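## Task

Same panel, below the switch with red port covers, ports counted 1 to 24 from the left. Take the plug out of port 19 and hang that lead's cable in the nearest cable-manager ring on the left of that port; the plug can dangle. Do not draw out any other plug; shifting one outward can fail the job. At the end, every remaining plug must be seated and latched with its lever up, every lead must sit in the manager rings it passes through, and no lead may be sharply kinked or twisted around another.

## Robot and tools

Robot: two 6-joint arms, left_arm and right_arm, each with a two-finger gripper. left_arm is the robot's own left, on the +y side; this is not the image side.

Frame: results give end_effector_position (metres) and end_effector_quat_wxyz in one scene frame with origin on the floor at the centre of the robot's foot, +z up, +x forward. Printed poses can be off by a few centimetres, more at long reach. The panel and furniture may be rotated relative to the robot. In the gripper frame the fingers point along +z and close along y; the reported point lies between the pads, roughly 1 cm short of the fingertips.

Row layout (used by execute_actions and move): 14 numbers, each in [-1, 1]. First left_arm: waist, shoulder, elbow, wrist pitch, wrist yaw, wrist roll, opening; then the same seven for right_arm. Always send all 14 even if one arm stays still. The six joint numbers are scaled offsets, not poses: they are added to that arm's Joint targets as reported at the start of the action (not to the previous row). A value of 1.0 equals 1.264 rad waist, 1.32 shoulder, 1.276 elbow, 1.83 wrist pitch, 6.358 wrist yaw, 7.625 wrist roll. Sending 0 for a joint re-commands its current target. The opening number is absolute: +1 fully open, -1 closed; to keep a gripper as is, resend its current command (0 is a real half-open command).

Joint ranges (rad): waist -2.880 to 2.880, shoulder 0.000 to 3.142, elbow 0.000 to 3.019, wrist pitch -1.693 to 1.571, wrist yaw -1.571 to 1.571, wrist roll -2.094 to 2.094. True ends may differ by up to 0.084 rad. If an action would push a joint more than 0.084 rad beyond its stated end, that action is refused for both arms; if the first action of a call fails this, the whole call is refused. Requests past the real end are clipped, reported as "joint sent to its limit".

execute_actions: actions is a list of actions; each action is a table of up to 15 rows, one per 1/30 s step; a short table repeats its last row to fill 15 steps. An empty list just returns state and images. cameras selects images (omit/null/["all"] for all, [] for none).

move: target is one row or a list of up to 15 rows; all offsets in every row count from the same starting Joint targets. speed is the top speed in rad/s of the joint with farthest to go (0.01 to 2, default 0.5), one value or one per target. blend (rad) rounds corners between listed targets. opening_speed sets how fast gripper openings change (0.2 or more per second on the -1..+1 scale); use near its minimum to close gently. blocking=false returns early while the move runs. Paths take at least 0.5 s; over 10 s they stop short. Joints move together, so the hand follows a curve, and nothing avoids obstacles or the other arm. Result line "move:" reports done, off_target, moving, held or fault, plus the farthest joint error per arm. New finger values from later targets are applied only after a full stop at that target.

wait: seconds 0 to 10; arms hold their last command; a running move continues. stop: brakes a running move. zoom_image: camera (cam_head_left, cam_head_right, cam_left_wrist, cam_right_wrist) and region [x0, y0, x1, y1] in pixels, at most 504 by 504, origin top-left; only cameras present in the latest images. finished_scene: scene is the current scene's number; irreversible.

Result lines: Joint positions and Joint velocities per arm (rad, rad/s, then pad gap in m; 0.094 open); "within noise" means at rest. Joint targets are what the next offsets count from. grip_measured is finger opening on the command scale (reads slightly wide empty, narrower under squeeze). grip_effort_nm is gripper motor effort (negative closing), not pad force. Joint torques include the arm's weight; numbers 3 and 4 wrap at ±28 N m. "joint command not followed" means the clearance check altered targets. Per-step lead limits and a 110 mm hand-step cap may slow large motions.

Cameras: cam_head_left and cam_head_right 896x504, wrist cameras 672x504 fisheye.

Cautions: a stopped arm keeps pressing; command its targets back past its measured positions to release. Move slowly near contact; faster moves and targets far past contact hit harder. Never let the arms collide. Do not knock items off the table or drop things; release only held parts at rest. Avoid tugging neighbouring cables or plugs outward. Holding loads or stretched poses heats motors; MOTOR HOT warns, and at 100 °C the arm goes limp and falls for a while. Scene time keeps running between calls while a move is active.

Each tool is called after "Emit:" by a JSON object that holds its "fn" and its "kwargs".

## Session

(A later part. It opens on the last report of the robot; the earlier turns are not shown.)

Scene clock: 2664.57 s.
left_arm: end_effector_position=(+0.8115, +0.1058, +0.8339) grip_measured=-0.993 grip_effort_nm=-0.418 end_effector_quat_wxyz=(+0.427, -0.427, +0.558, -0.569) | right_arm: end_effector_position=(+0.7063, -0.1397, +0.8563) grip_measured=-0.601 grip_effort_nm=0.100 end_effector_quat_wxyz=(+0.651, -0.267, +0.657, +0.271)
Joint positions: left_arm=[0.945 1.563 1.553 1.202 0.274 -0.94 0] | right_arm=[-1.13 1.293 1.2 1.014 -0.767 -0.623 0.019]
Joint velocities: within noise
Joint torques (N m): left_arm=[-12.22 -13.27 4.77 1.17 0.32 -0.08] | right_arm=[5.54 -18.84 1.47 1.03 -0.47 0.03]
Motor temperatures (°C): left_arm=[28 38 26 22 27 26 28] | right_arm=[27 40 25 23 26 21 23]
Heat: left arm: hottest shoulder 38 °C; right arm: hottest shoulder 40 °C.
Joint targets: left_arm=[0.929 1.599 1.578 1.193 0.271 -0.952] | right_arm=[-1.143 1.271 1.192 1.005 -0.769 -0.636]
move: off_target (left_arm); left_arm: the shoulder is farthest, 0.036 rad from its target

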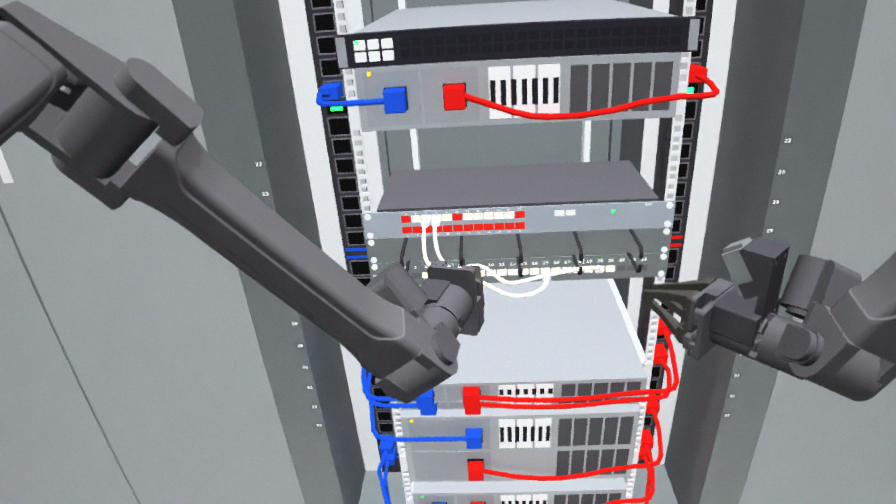

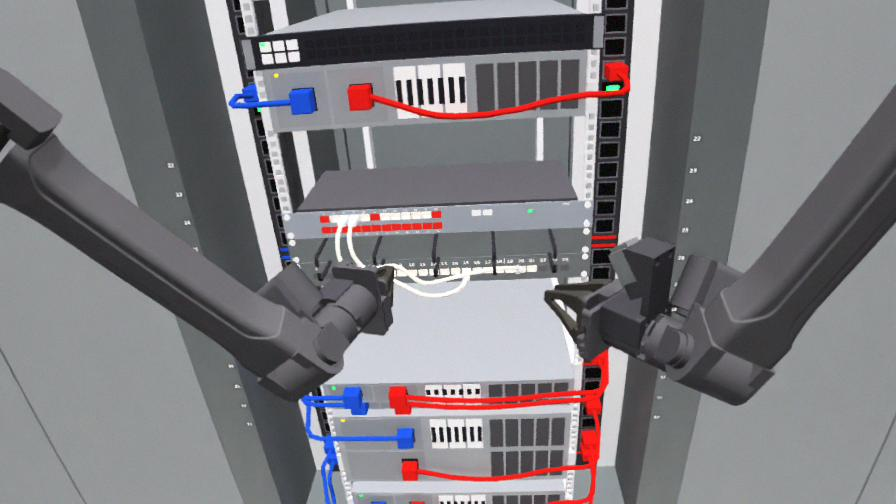

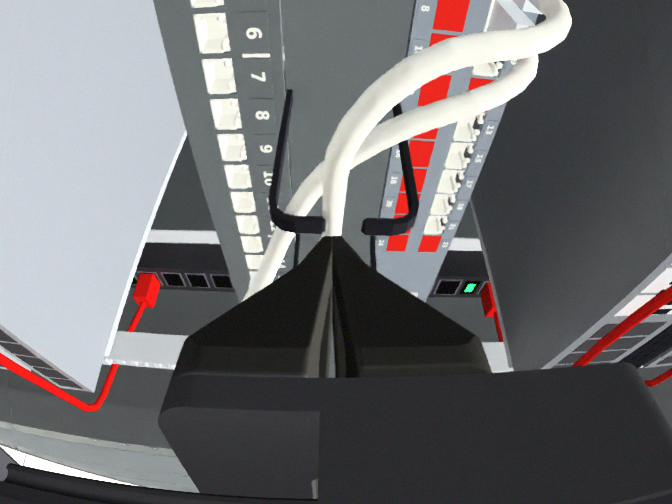

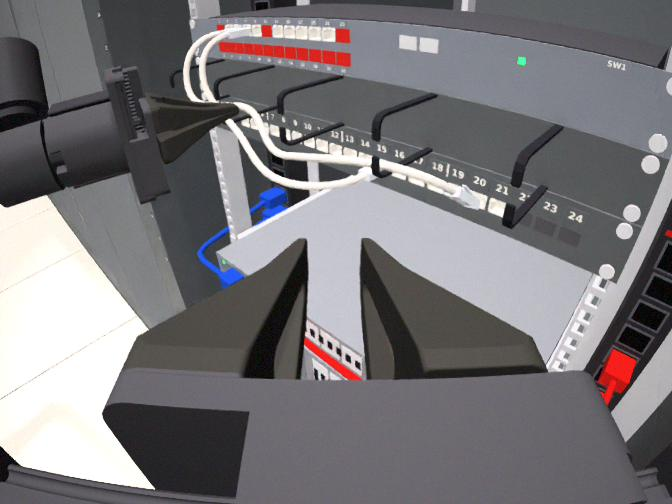

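Emit:
{"fn": "zoom_image", "kwargs": {"camera": "cam_right_wrist", "region": [340, 100, 560, 260]}}

Emit:
{"fn": "zoom_image", "kwargs": {"camera": "cam_head_left", "region": [540, 240, 620, 300]}}

Emit:
{"fn": "zoom_image", "kwargs": {"camera": "cam_head_left", "region": [470, 230, 620, 310]}}

Scaled by 2.291 from the camera's 672x504 image, which has a finer 960x720 frame.

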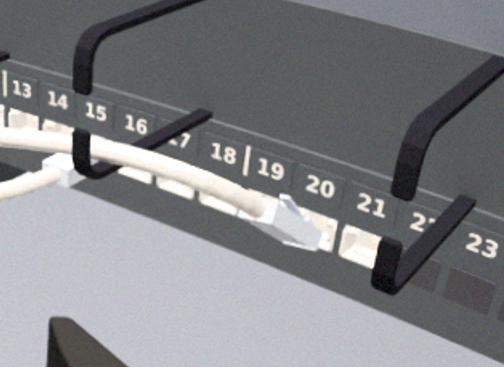

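Scaled by 6.300 from the camera's 896x504 image, which has a finer 1280x720 frame.

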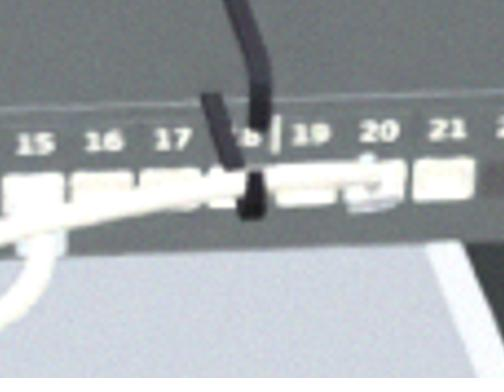

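Scaled by 3.360 from the camera's 896x504 image, which has a finer 1280x720 frame.

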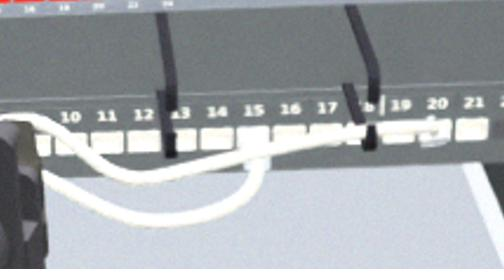

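Emit:
{"fn": "move", "kwargs": {"target": [[0,0,0,0,0,0,-0.7,0,0,0,0,0,0,-0.6]], "opening_speed": 0.3}}

Emit:
{"fn": "zoom_image", "kwargs": {"camera": "cam_left_wrist", "region": [230, 100, 430, 300]}}

Emit:
{"fn": "zoom_image", "kwargs": {"camera": "cam_head_left", "region": [430, 240, 510, 300]}}

Emit:
{"fn": "zoom_image", "kwargs": {"camera": "cam_right_wrist", "region": [160, 40, 320, 180]}}

Scene clock: 2698.83 s.
left_arm: end_effector_position=(+0.8113, +0.1052, +0.8330) grip_measured=-0.702 grip_effort_nm=0.061 end_effector_quat_wxyz=(+0.427, -0.427, +0.558, -0.569) | right_arm: end_effector_position=(+0.7063, -0.1397, +0.8563) grip_measured=-0.601 grip_effort_nm=0.105 end_effector_quat_wxyz=(+0.651, -0.267, +0.657, +0.271)
Joint positions: left_arm=[0.945 1.565 1.554 1.2 0.274 -0.94 0.014] | right_arm=[-1.13 1.293 1.2 1.014 -0.767 -0.623 0.019]
Joint velocities: within noise
Joint torques (N m): left_arm=[-12.4 -13.39 4.74 1.18 0.33 -0.08] | right_arm=[5.48 -18.67 1.37 1.03 -0.48 0.05]
Motor temperatures (°C): left_arm=[29 39 27 22 27 26 28] | right_arm=[27 40 25 23 26 21 23]
Heat: left arm: hottest shoulder 39 °C; right arm: hottest shoulder 40 °C.
Joint targets: left_arm=[0.929 1.599 1.579 1.193 0.271 -0.952] | right_arm=[-1.143 1.271 1.192 1.005 -0.769 -0.636]
move: done

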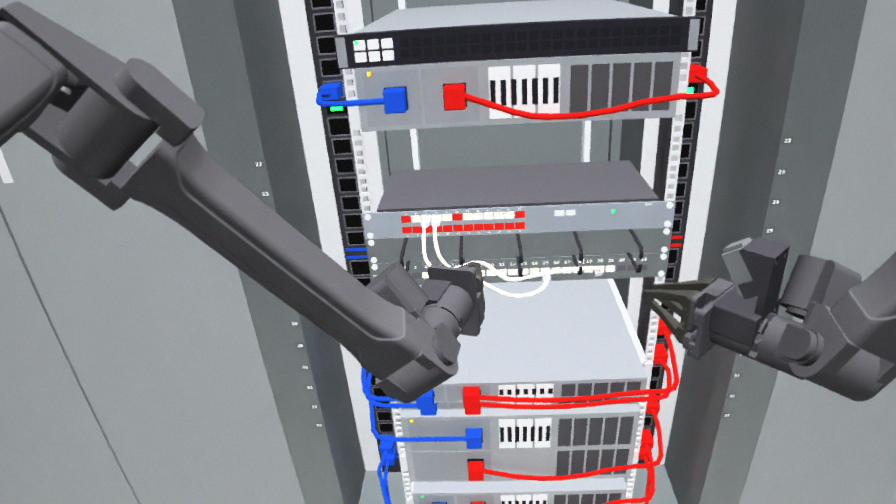

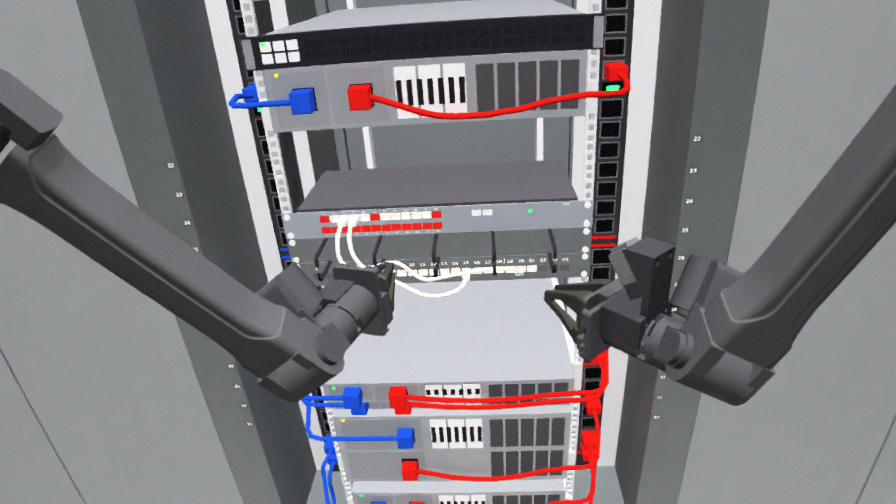

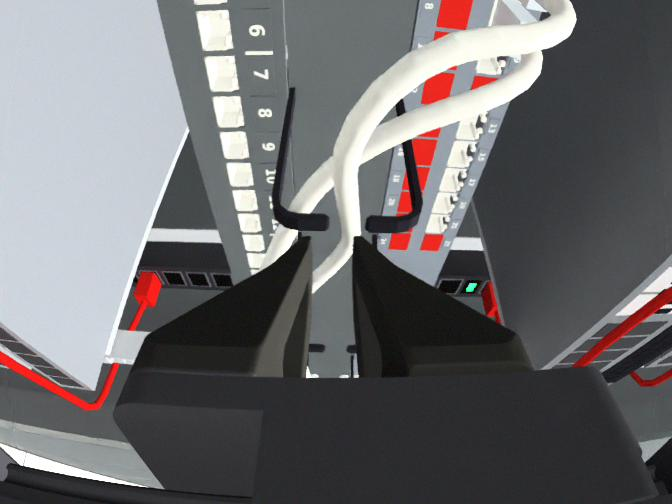

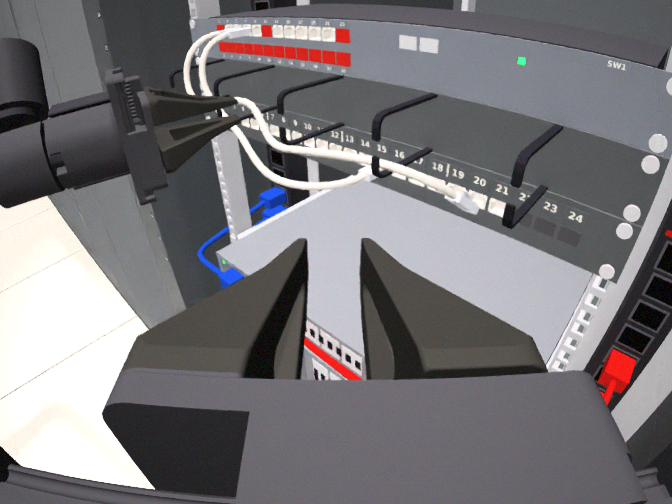

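Scaled by 2.520 from the camera's 672x504 image, which has a finer 960x720 frame.

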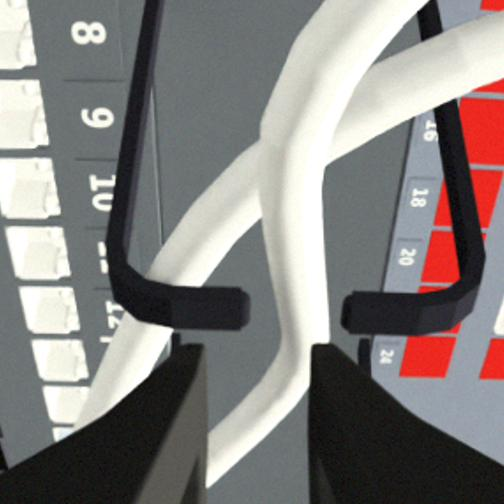

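Scaled by 6.300 from the camera's 896x504 image, which has a finer 1280x720 frame.

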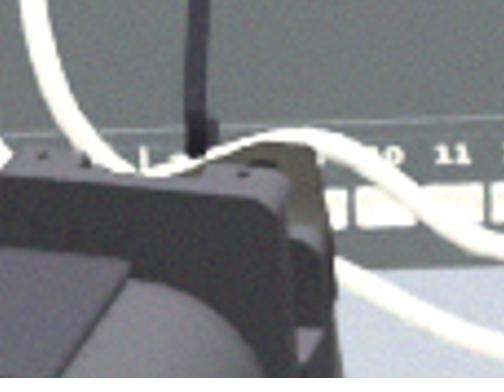

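Scaled by 3.150 from the camera's 672x504 image, which has a finer 960x720 frame.

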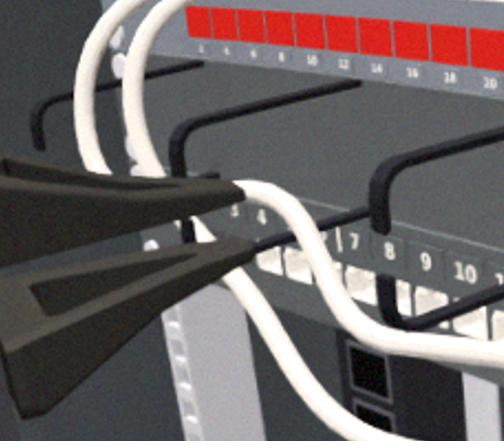

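Emit:
{"fn": "move", "kwargs": {"target": [[-0.004,-0.0515,-0.0643,0.0257,0,0,-0.7,0,0,0,0,0,0,-0.6]], "speed": 0.08}}

Emit:
{"fn": "zoom_image", "kwargs": {"camera": "cam_left_wrist", "region": [230, 100, 430, 300]}}

Emit:
{"fn": "zoom_image", "kwargs": {"camera": "cam_right_wrist", "region": [160, 40, 320, 180]}}

Scene clock: 2712.27 s.
left_arm: end_effector_position=(+0.8015, +0.1074, +0.8412) grip_measured=-0.702 grip_effort_nm=0.051 end_effector_quat_wxyz=(+0.427, -0.427, +0.556, -0.571) | right_arm: end_effector_position=(+0.7063, -0.1397, +0.8563) grip_measured=-0.601 grip_effort_nm=0.105 end_effector_quat_wxyz=(+0.651, -0.267, +0.657, +0.271)
Joint positions: left_arm=[0.941 1.541 1.505 1.227 0.274 -0.94 0.014] | right_arm=[-1.13 1.293 1.2 1.014 -0.767 -0.623 0.019]
Joint velocities: within noise
Joint torques (N m): left_arm=[-12.34 -16.21 2.07 2.06 0.33 -0.08] | right_arm=[5.3 -18.43 1.37 0.98 -0.48 0.06]
Motor temperatures (°C): left_arm=[29 38 27 22 27 26 27] | right_arm=[27 40 25 23 26 21 23]
Heat: left arm: hottest shoulder 38 °C; right arm: hottest shoulder 40 °C.
Joint targets: left_arm=[0.924 1.531 1.496 1.240 0.271 -0.952] | right_arm=[-1.143 1.271 1.192 1.005 -0.769 -0.636]
move: done

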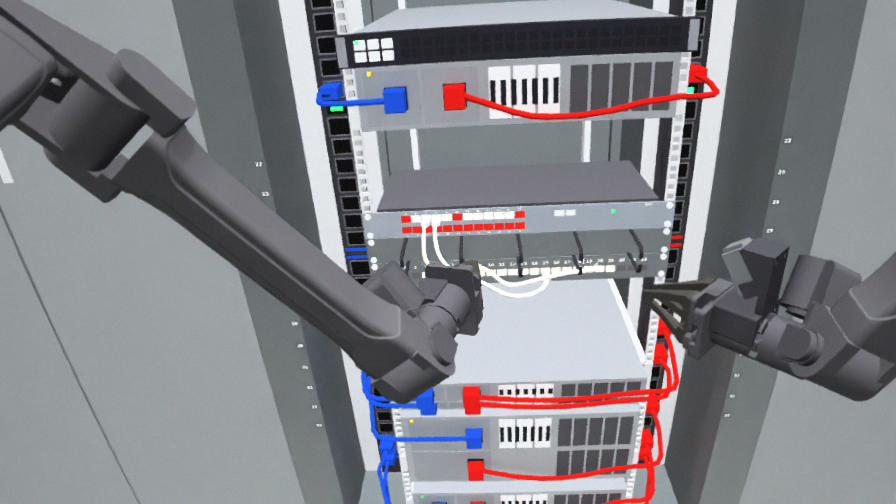

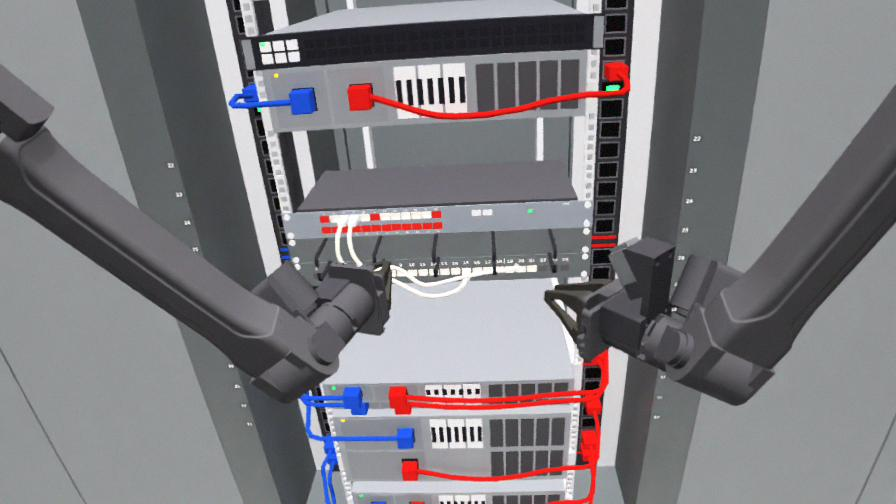

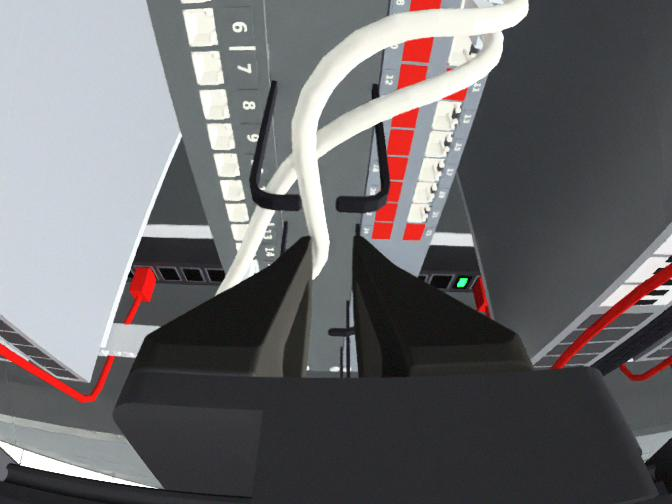

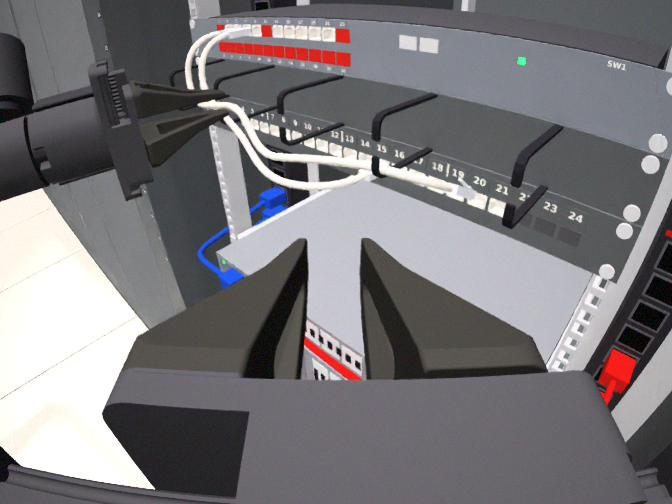

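Scaled by 2.520 from the camera's 672x504 image, which has a finer 960x720 frame.

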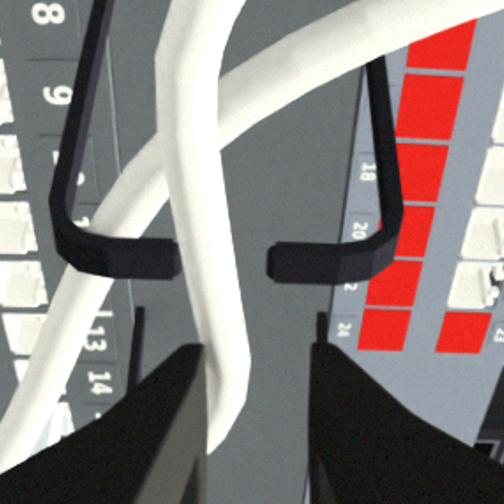

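Scaled by 3.150 from the camera's 672x504 image, which has a finer 960x720 frame.

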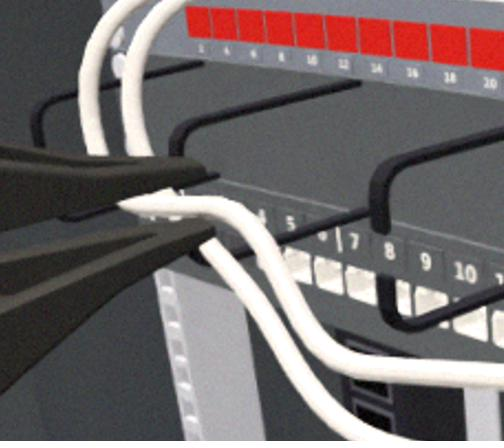

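Emit:
{"fn": "move", "kwargs": {"target": [[0,0.0409,0.0392,-0.0164,0,0,-0.7,0,0,0,0,0,0,-0.6]], "speed": 0.06}}

Emit:
{"fn": "zoom_image", "kwargs": {"camera": "cam_left_wrist", "region": [230, 100, 430, 300]}}

Emit:
{"fn": "zoom_image", "kwargs": {"camera": "cam_right_wrist", "region": [160, 40, 320, 180]}}

Scene clock: 2727.63 s.
left_arm: end_effector_position=(+0.8065, +0.1067, +0.8402) grip_measured=-0.702 grip_effort_nm=0.056 end_effector_quat_wxyz=(+0.428, -0.427, +0.555, -0.571) | right_arm: end_effector_position=(+0.7063, -0.1397, +0.8563) grip_measured=-0.601 grip_effort_nm=0.105 end_effector_quat_wxyz=(+0.651, -0.267, +0.657, +0.271)
Joint positions: left_arm=[0.94 1.549 1.525 1.218 0.274 -0.941 0.014] | right_arm=[-1.13 1.293 1.2 1.014 -0.767 -0.623 0.019]
Joint velocities: within noise
Joint torques (N m): left_arm=[-12.16 -13.16 4.37 1.18 0.33 -0.08] | right_arm=[5.77 -18.55 1.33 0.98 -0.48 0.04]
Motor temperatures (°C): left_arm=[29 38 26 22 27 26 27] | right_arm=[27 40 25 23 26 21 23]
Heat: left arm: hottest shoulder 38 °C; right arm: hottest shoulder 40 °C.
Joint targets: left_arm=[0.924 1.585 1.546 1.210 0.271 -0.952] | right_arm=[-1.143 1.271 1.192 1.005 -0.769 -0.636]
move: off_target (left_arm); left_arm: the shoulder is farthest, 0.036 rad from its target

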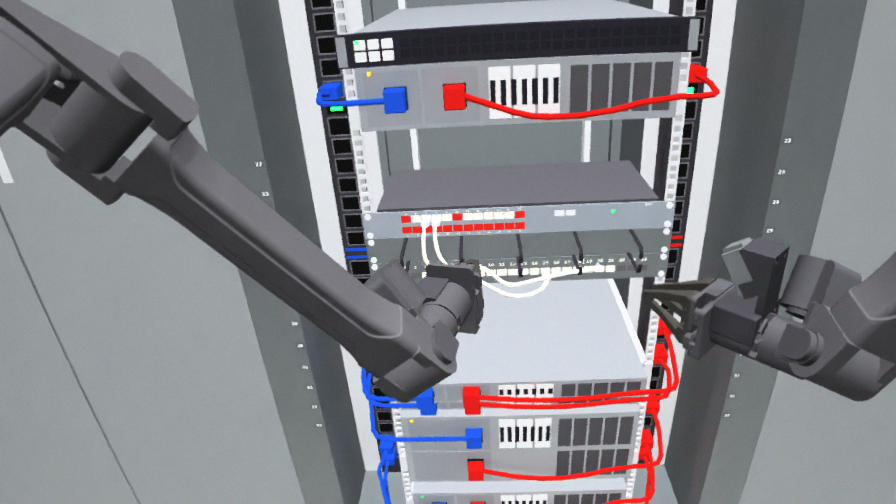

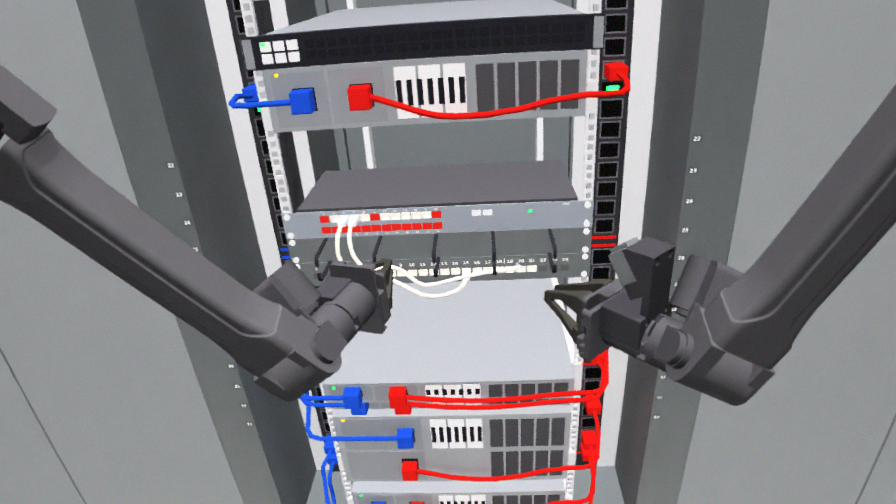

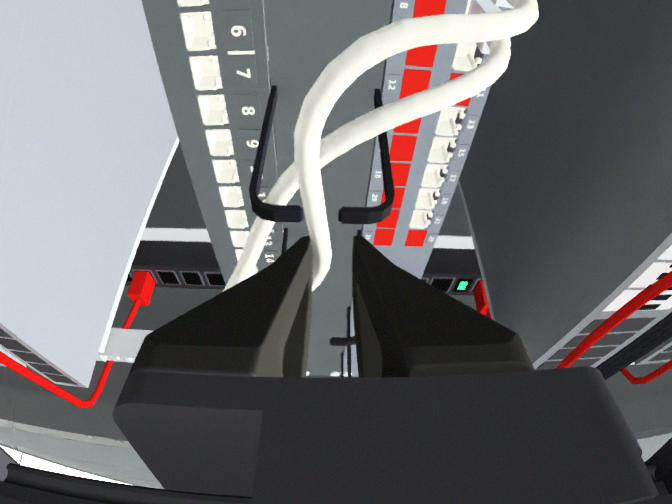

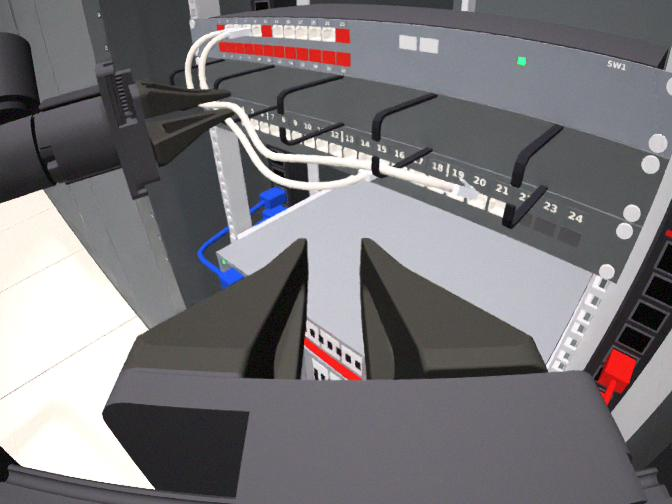

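Scaled by 2.520 from the camera's 672x504 image, which has a finer 960x720 frame.

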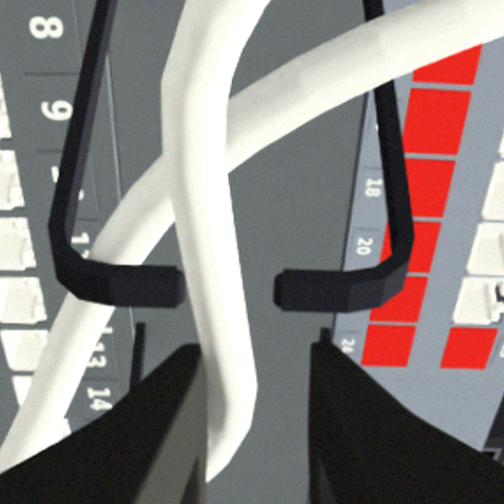

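Scaled by 3.150 from the camera's 672x504 image, which has a finer 960x720 frame.

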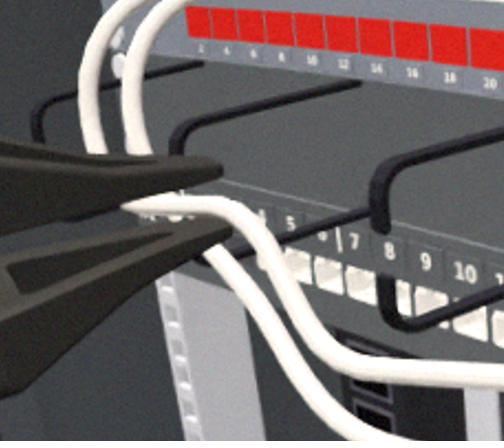

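Emit:
{"fn": "move", "kwargs": {"target": [[0,0,0,0,0,0,-0.97,0,0,0,0,0,0,-0.6]], "opening_speed": 0.2}}

Emit:
{"fn": "zoom_image", "kwargs": {"camera": "cam_left_wrist", "region": [230, 100, 430, 300]}}

Emit:
{"fn": "zoom_image", "kwargs": {"camera": "cam_right_wrist", "region": [160, 40, 320, 180]}}

Scene clock: 2736.77 s.
left_arm: end_effector_position=(+0.8066, +0.1064, +0.8398) grip_measured=-0.920 grip_effort_nm=-1.028 end_effector_quat_wxyz=(+0.427, -0.427, +0.556, -0.571) | right_arm: end_effector_position=(+0.7063, -0.1397, +0.8563) grip_measured=-0.601 grip_effort_nm=0.105 end_effector_quat_wxyz=(+0.651, -0.267, +0.657, +0.271)
Joint positions: left_arm=[0.94 1.549 1.526 1.217 0.274 -0.941 0.004] | right_arm=[-1.13 1.293 1.2 1.014 -0.767 -0.623 0.019]
Joint velocities: within noise
Joint torques (N m): left_arm=[-12.04 -13.1 4.31 1.21 0.33 -0.08] | right_arm=[5.54 -18.55 1.39 1.01 -0.47 0.05]
Motor temperatures (°C): left_arm=[29 38 26 22 27 26 27] | right_arm=[27 40 25 23 26 21 23]
Heat: left arm: hottest shoulder 38 °C; right arm: hottest shoulder 40 °C.
Joint targets: left_arm=[0.924 1.585 1.547 1.210 0.271 -0.952] | right_arm=[-1.143 1.271 1.192 1.005 -0.769 -0.636]
move: off_target (left_arm); left_arm: the shoulder is farthest, 0.036 rad from its target

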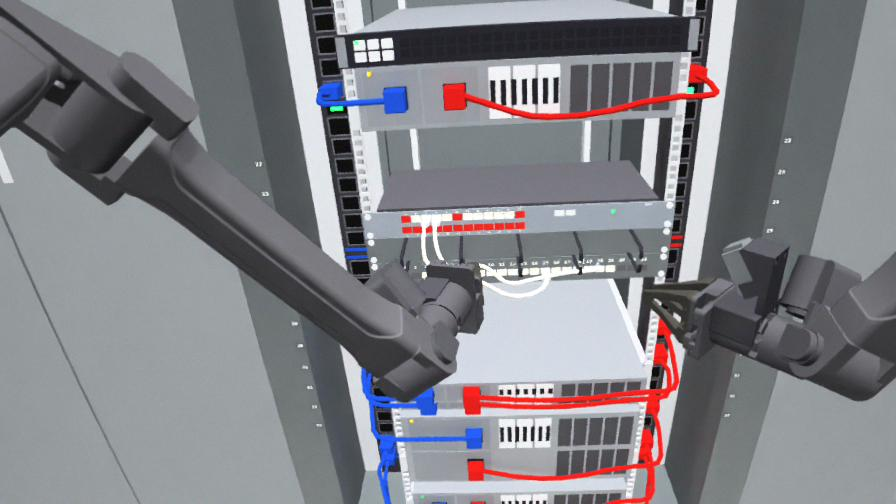

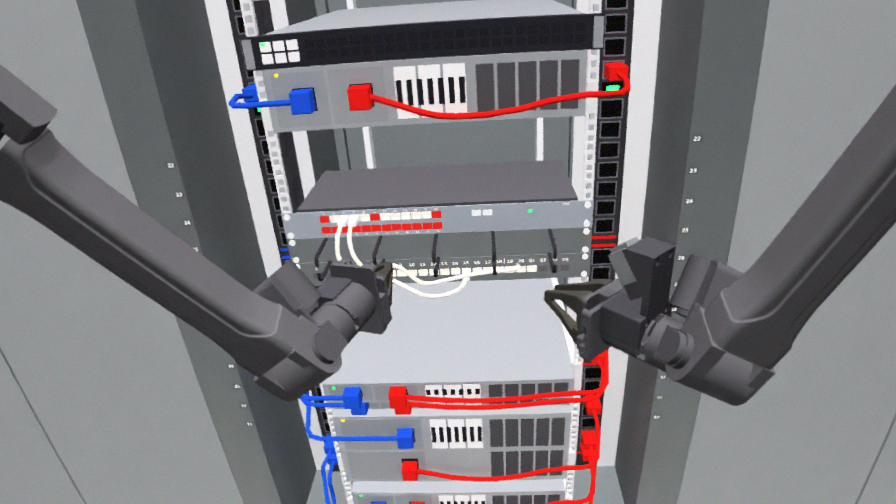

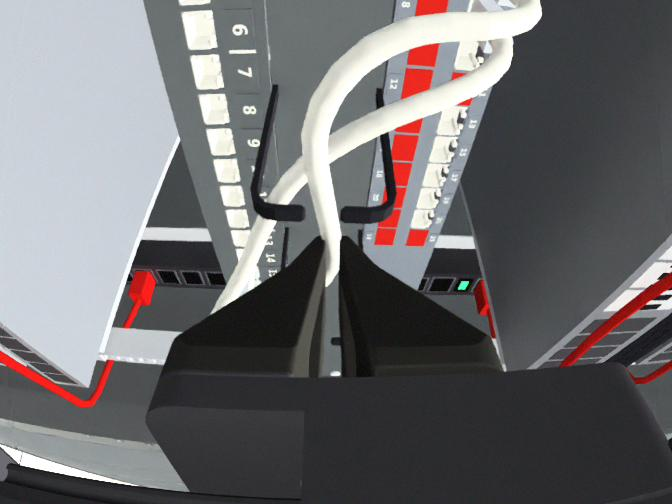

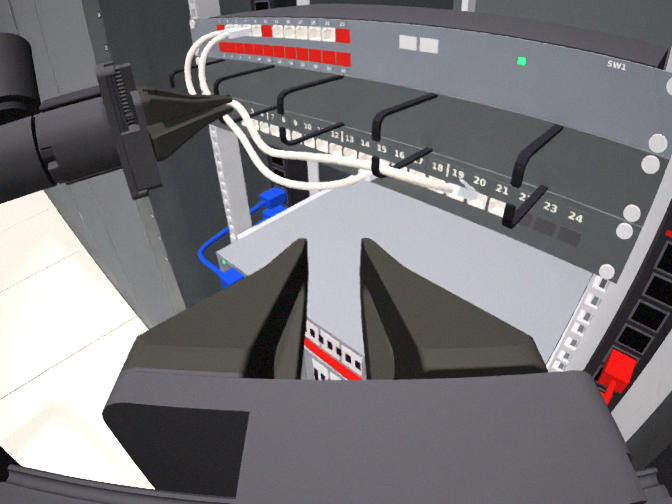

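Scaled by 2.520 from the camera's 672x504 image, which has a finer 960x720 frame.

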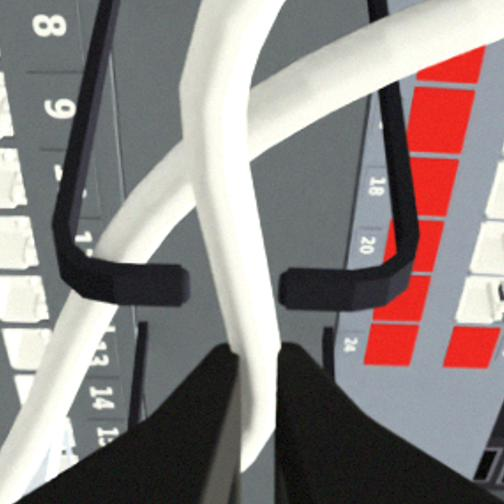

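Scaled by 3.150 from the camera's 672x504 image, which has a finer 960x720 frame.

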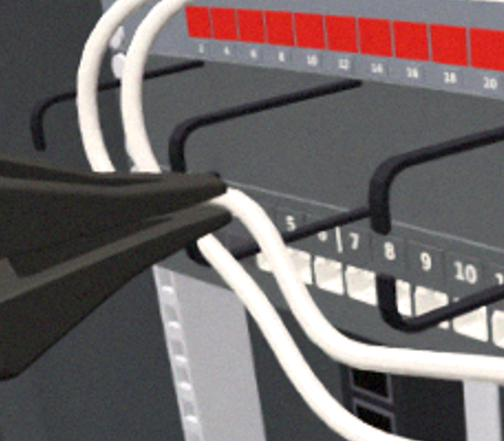

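Emit:
{"fn": "move", "kwargs": {"target": [[-0.001,0.0092,0.0629,-0.0377,0,0,-0.97,0,0,0,0,0,0,-0.6]], "speed": 0.06}}

Emit:
{"fn": "zoom_image", "kwargs": {"camera": "cam_left_wrist", "region": [230, 100, 430, 300]}}

Emit:
{"fn": "zoom_image", "kwargs": {"camera": "cam_right_wrist", "region": [160, 40, 320, 180]}}

Emit:
{"fn": "zoom_image", "kwargs": {"camera": "cam_head_left", "region": [470, 230, 620, 310]}}

Scene clock: 2751.40 s.
left_arm: end_effector_position=(+0.8232, +0.1009, +0.8349) grip_measured=-0.922 grip_effort_nm=-1.057 end_effector_quat_wxyz=(+0.418, -0.429, +0.560, -0.572) | right_arm: end_effector_position=(+0.7063, -0.1397, +0.8563) grip_measured=-0.601 grip_effort_nm=0.105 end_effector_quat_wxyz=(+0.651, -0.267, +0.657, +0.271)
Joint positions: left_arm=[0.936 1.566 1.588 1.151 0.274 -0.941 0.004] | right_arm=[-1.13 1.293 1.2 1.014 -0.767 -0.623 0.019]
Joint velocities: within noise
Joint torques (N m): left_arm=[-12.22 -13.68 5.87 1.14 0.34 -0.07] | right_arm=[5.54 -18.26 1.42 1.05 -0.47 0.05]
Motor temperatures (°C): left_arm=[29 39 27 22 27 26 29] | right_arm=[27 40 24 23 26 21 23]
Heat: left arm: hottest shoulder 39 °C; right arm: hottest shoulder 40 °C.
Joint targets: left_arm=[0.923 1.597 1.626 1.141 0.271 -0.952] | right_arm=[-1.143 1.271 1.192 1.005 -0.769 -0.636]
move: off_target (left_arm); left_arm: the elbow is farthest, 0.039 rad from its target

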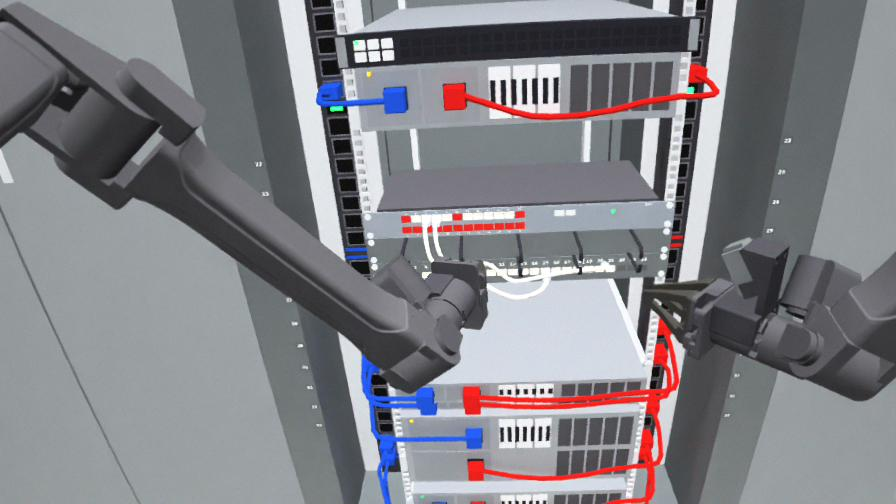

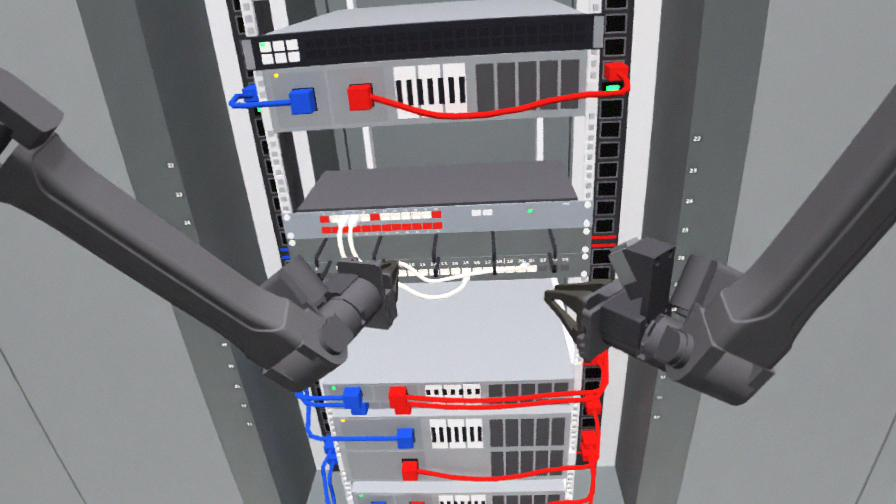

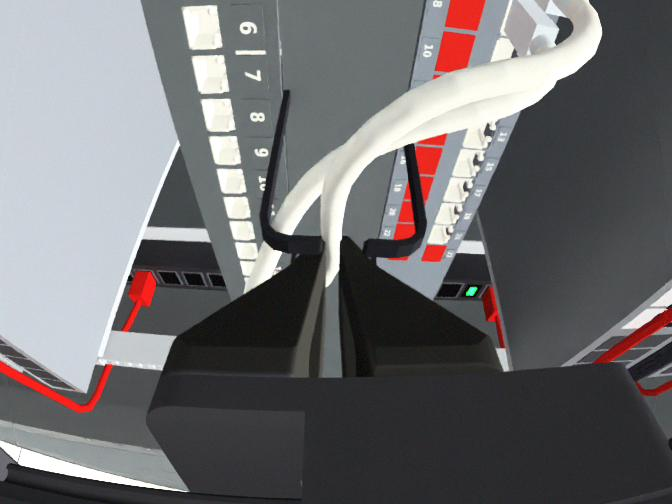

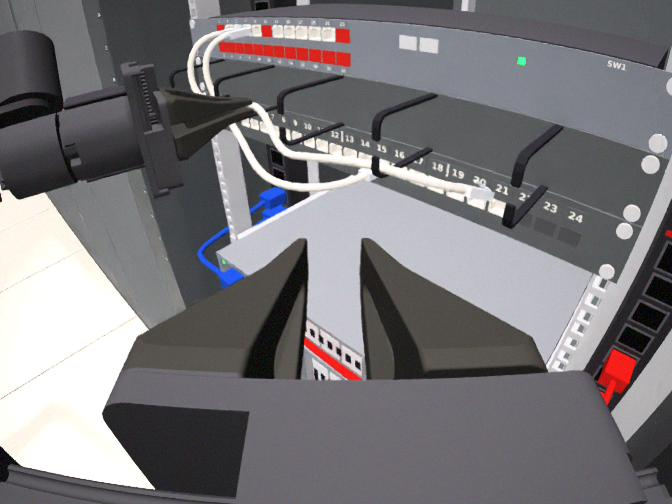

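Scaled by 2.520 from the camera's 672x504 image, which has a finer 960x720 frame.

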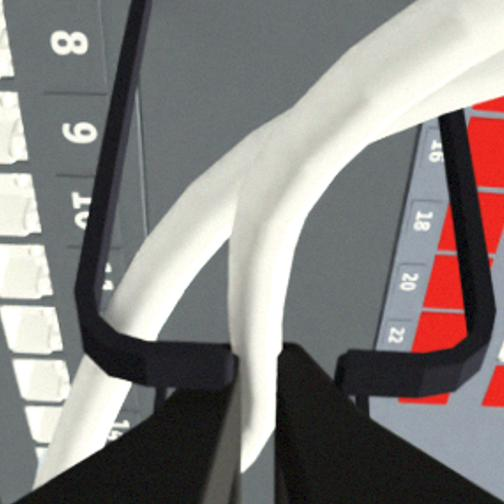

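Scaled by 3.150 from the camera's 672x504 image, which has a finer 960x720 frame.

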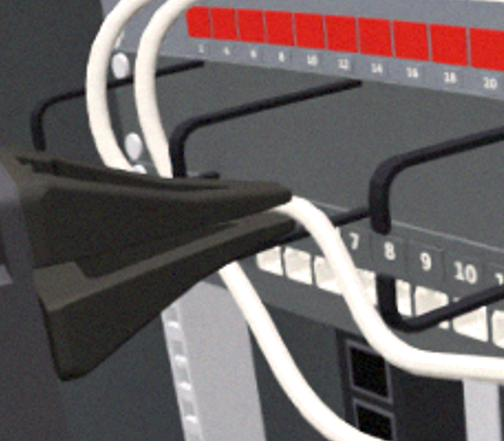

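Scaled by 3.360 from the camera's 896x504 image, which has a finer 1280x720 frame.

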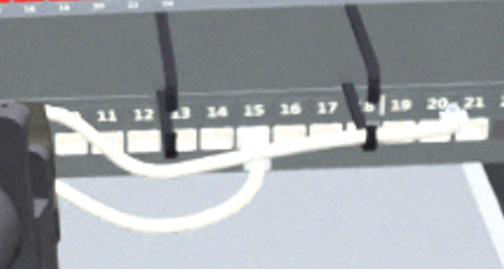

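Emit:
{"fn": "move", "kwargs": {"target": [[0,-0.0425,-0.004,0,0,0,-0.97,0,0,0,0,0,0,-0.6],[0,-0.0425,0.0133,-0.018,0,0,-0.97,0,0,0,0,0,0,-0.6]], "speed": 0.06, "blend": [0.01,0]}}

Emit:
{"fn": "zoom_image", "kwargs": {"camera": "cam_left_wrist", "region": [230, 100, 430, 300]}}

Emit:
{"fn": "zoom_image", "kwargs": {"camera": "cam_right_wrist", "region": [160, 40, 320, 180]}}

Emit:
{"fn": "zoom_image", "kwargs": {"camera": "cam_head_left", "region": [540, 240, 620, 300]}}

Scene clock: 2775.57 s.
left_arm: end_effector_position=(+0.8269, +0.0977, +0.8338) grip_measured=-0.922 grip_effort_nm=-1.057 end_effector_quat_wxyz=(+0.409, -0.431, +0.565, -0.573) | right_arm: end_effector_position=(+0.7063, -0.1397, +0.8563) grip_measured=-0.601 grip_effort_nm=0.100 end_effector_quat_wxyz=(+0.651, -0.267, +0.657, +0.271)
Joint positions: left_arm=[0.933 1.565 1.599 1.119 0.275 -0.941 0.004] | right_arm=[-1.13 1.293 1.2 1.014 -0.767 -0.623 0.019]
Joint velocities: within noise
Joint torques (N m): left_arm=[-11.81 -17.73 6.48 1.13 0.31 -0.09] | right_arm=[5.54 -18.55 1.39 0.99 -0.46 0.04]
Motor temperatures (°C): left_arm=[29 39 28 22 27 26 29] | right_arm=[27 40 24 23 26 21 23]
Heat: left arm: hottest shoulder 39 °C; right arm: hottest shoulder 40 °C.
Joint targets: left_arm=[0.923 1.541 1.644 1.108 0.272 -0.952] | right_arm=[-1.143 1.271 1.192 1.005 -0.769 -0.636]
move: off_target (left_arm); left_arm: the elbow is farthest, 0.043 rad from its target

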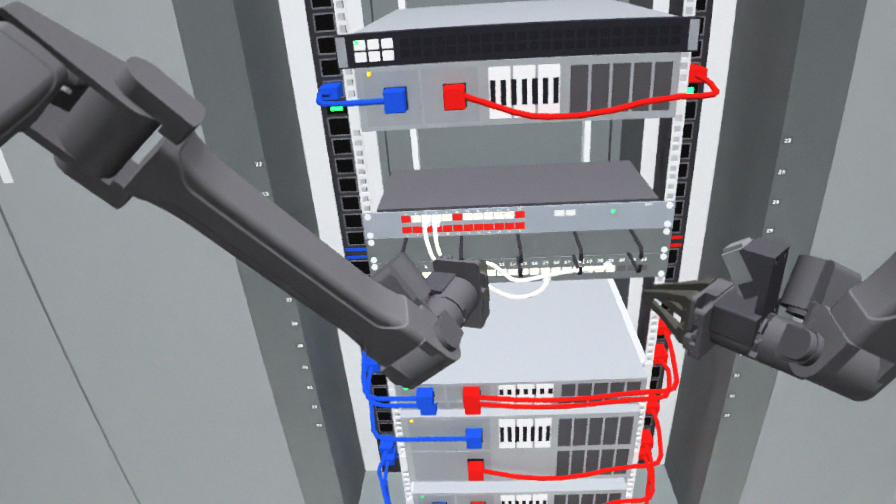

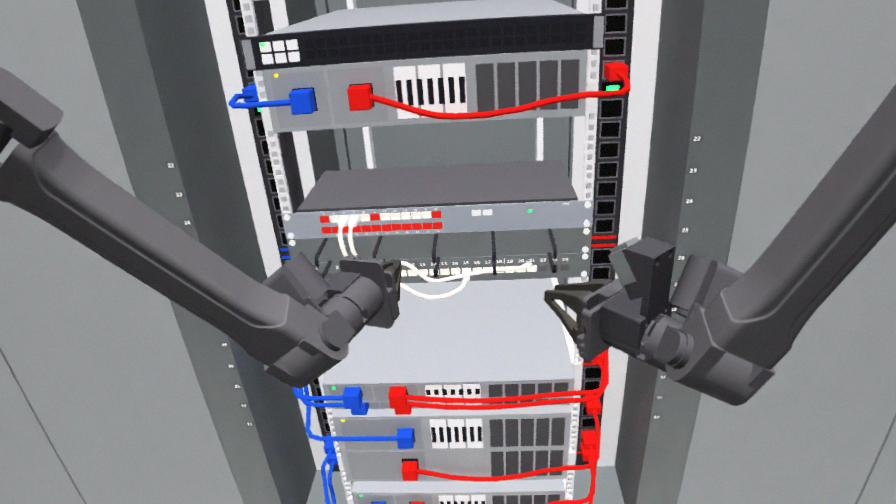

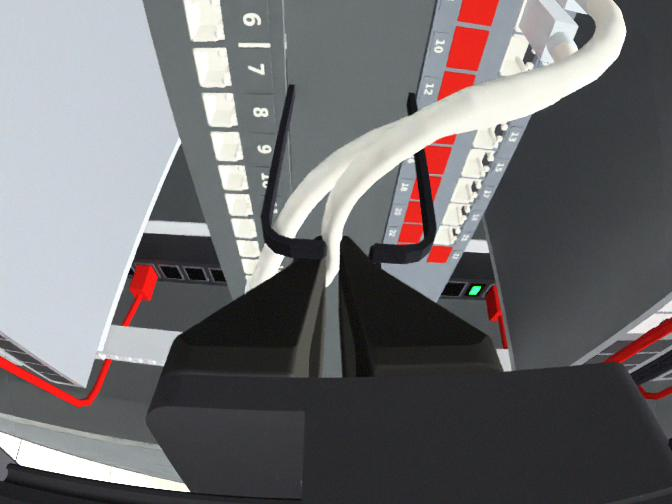

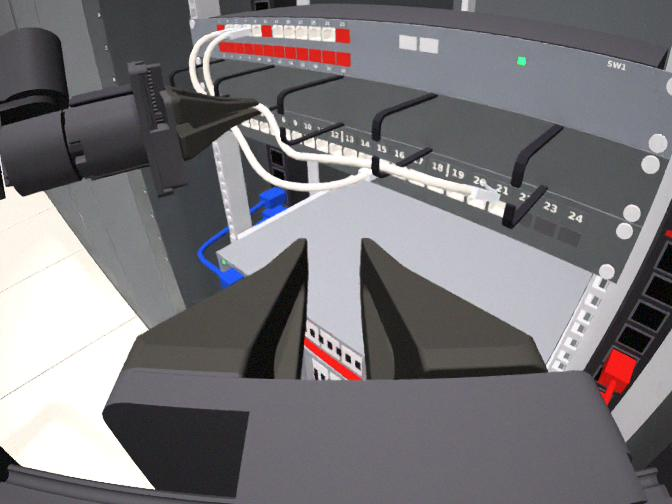

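Scaled by 2.520 from the camera's 672x504 image, which has a finer 960x720 frame.

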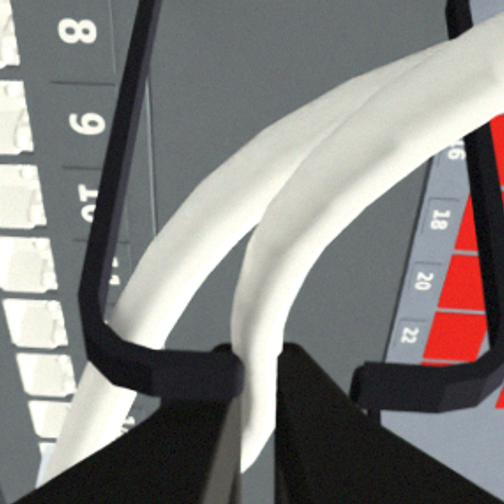

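Scaled by 3.150 from the camera's 672x504 image, which has a finer 960x720 frame.

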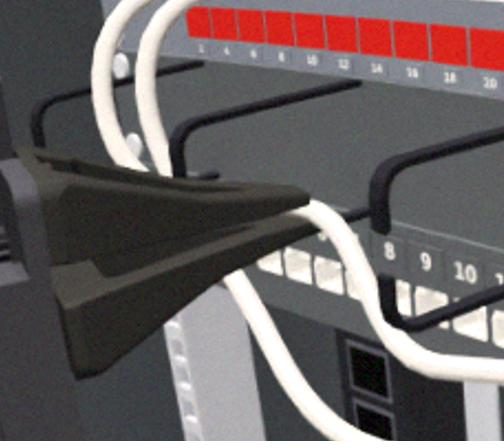

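Scaled by 6.300 from the camera's 896x504 image, which has a finer 1280x720 frame.

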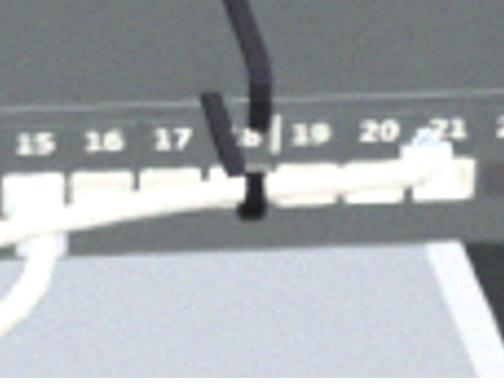

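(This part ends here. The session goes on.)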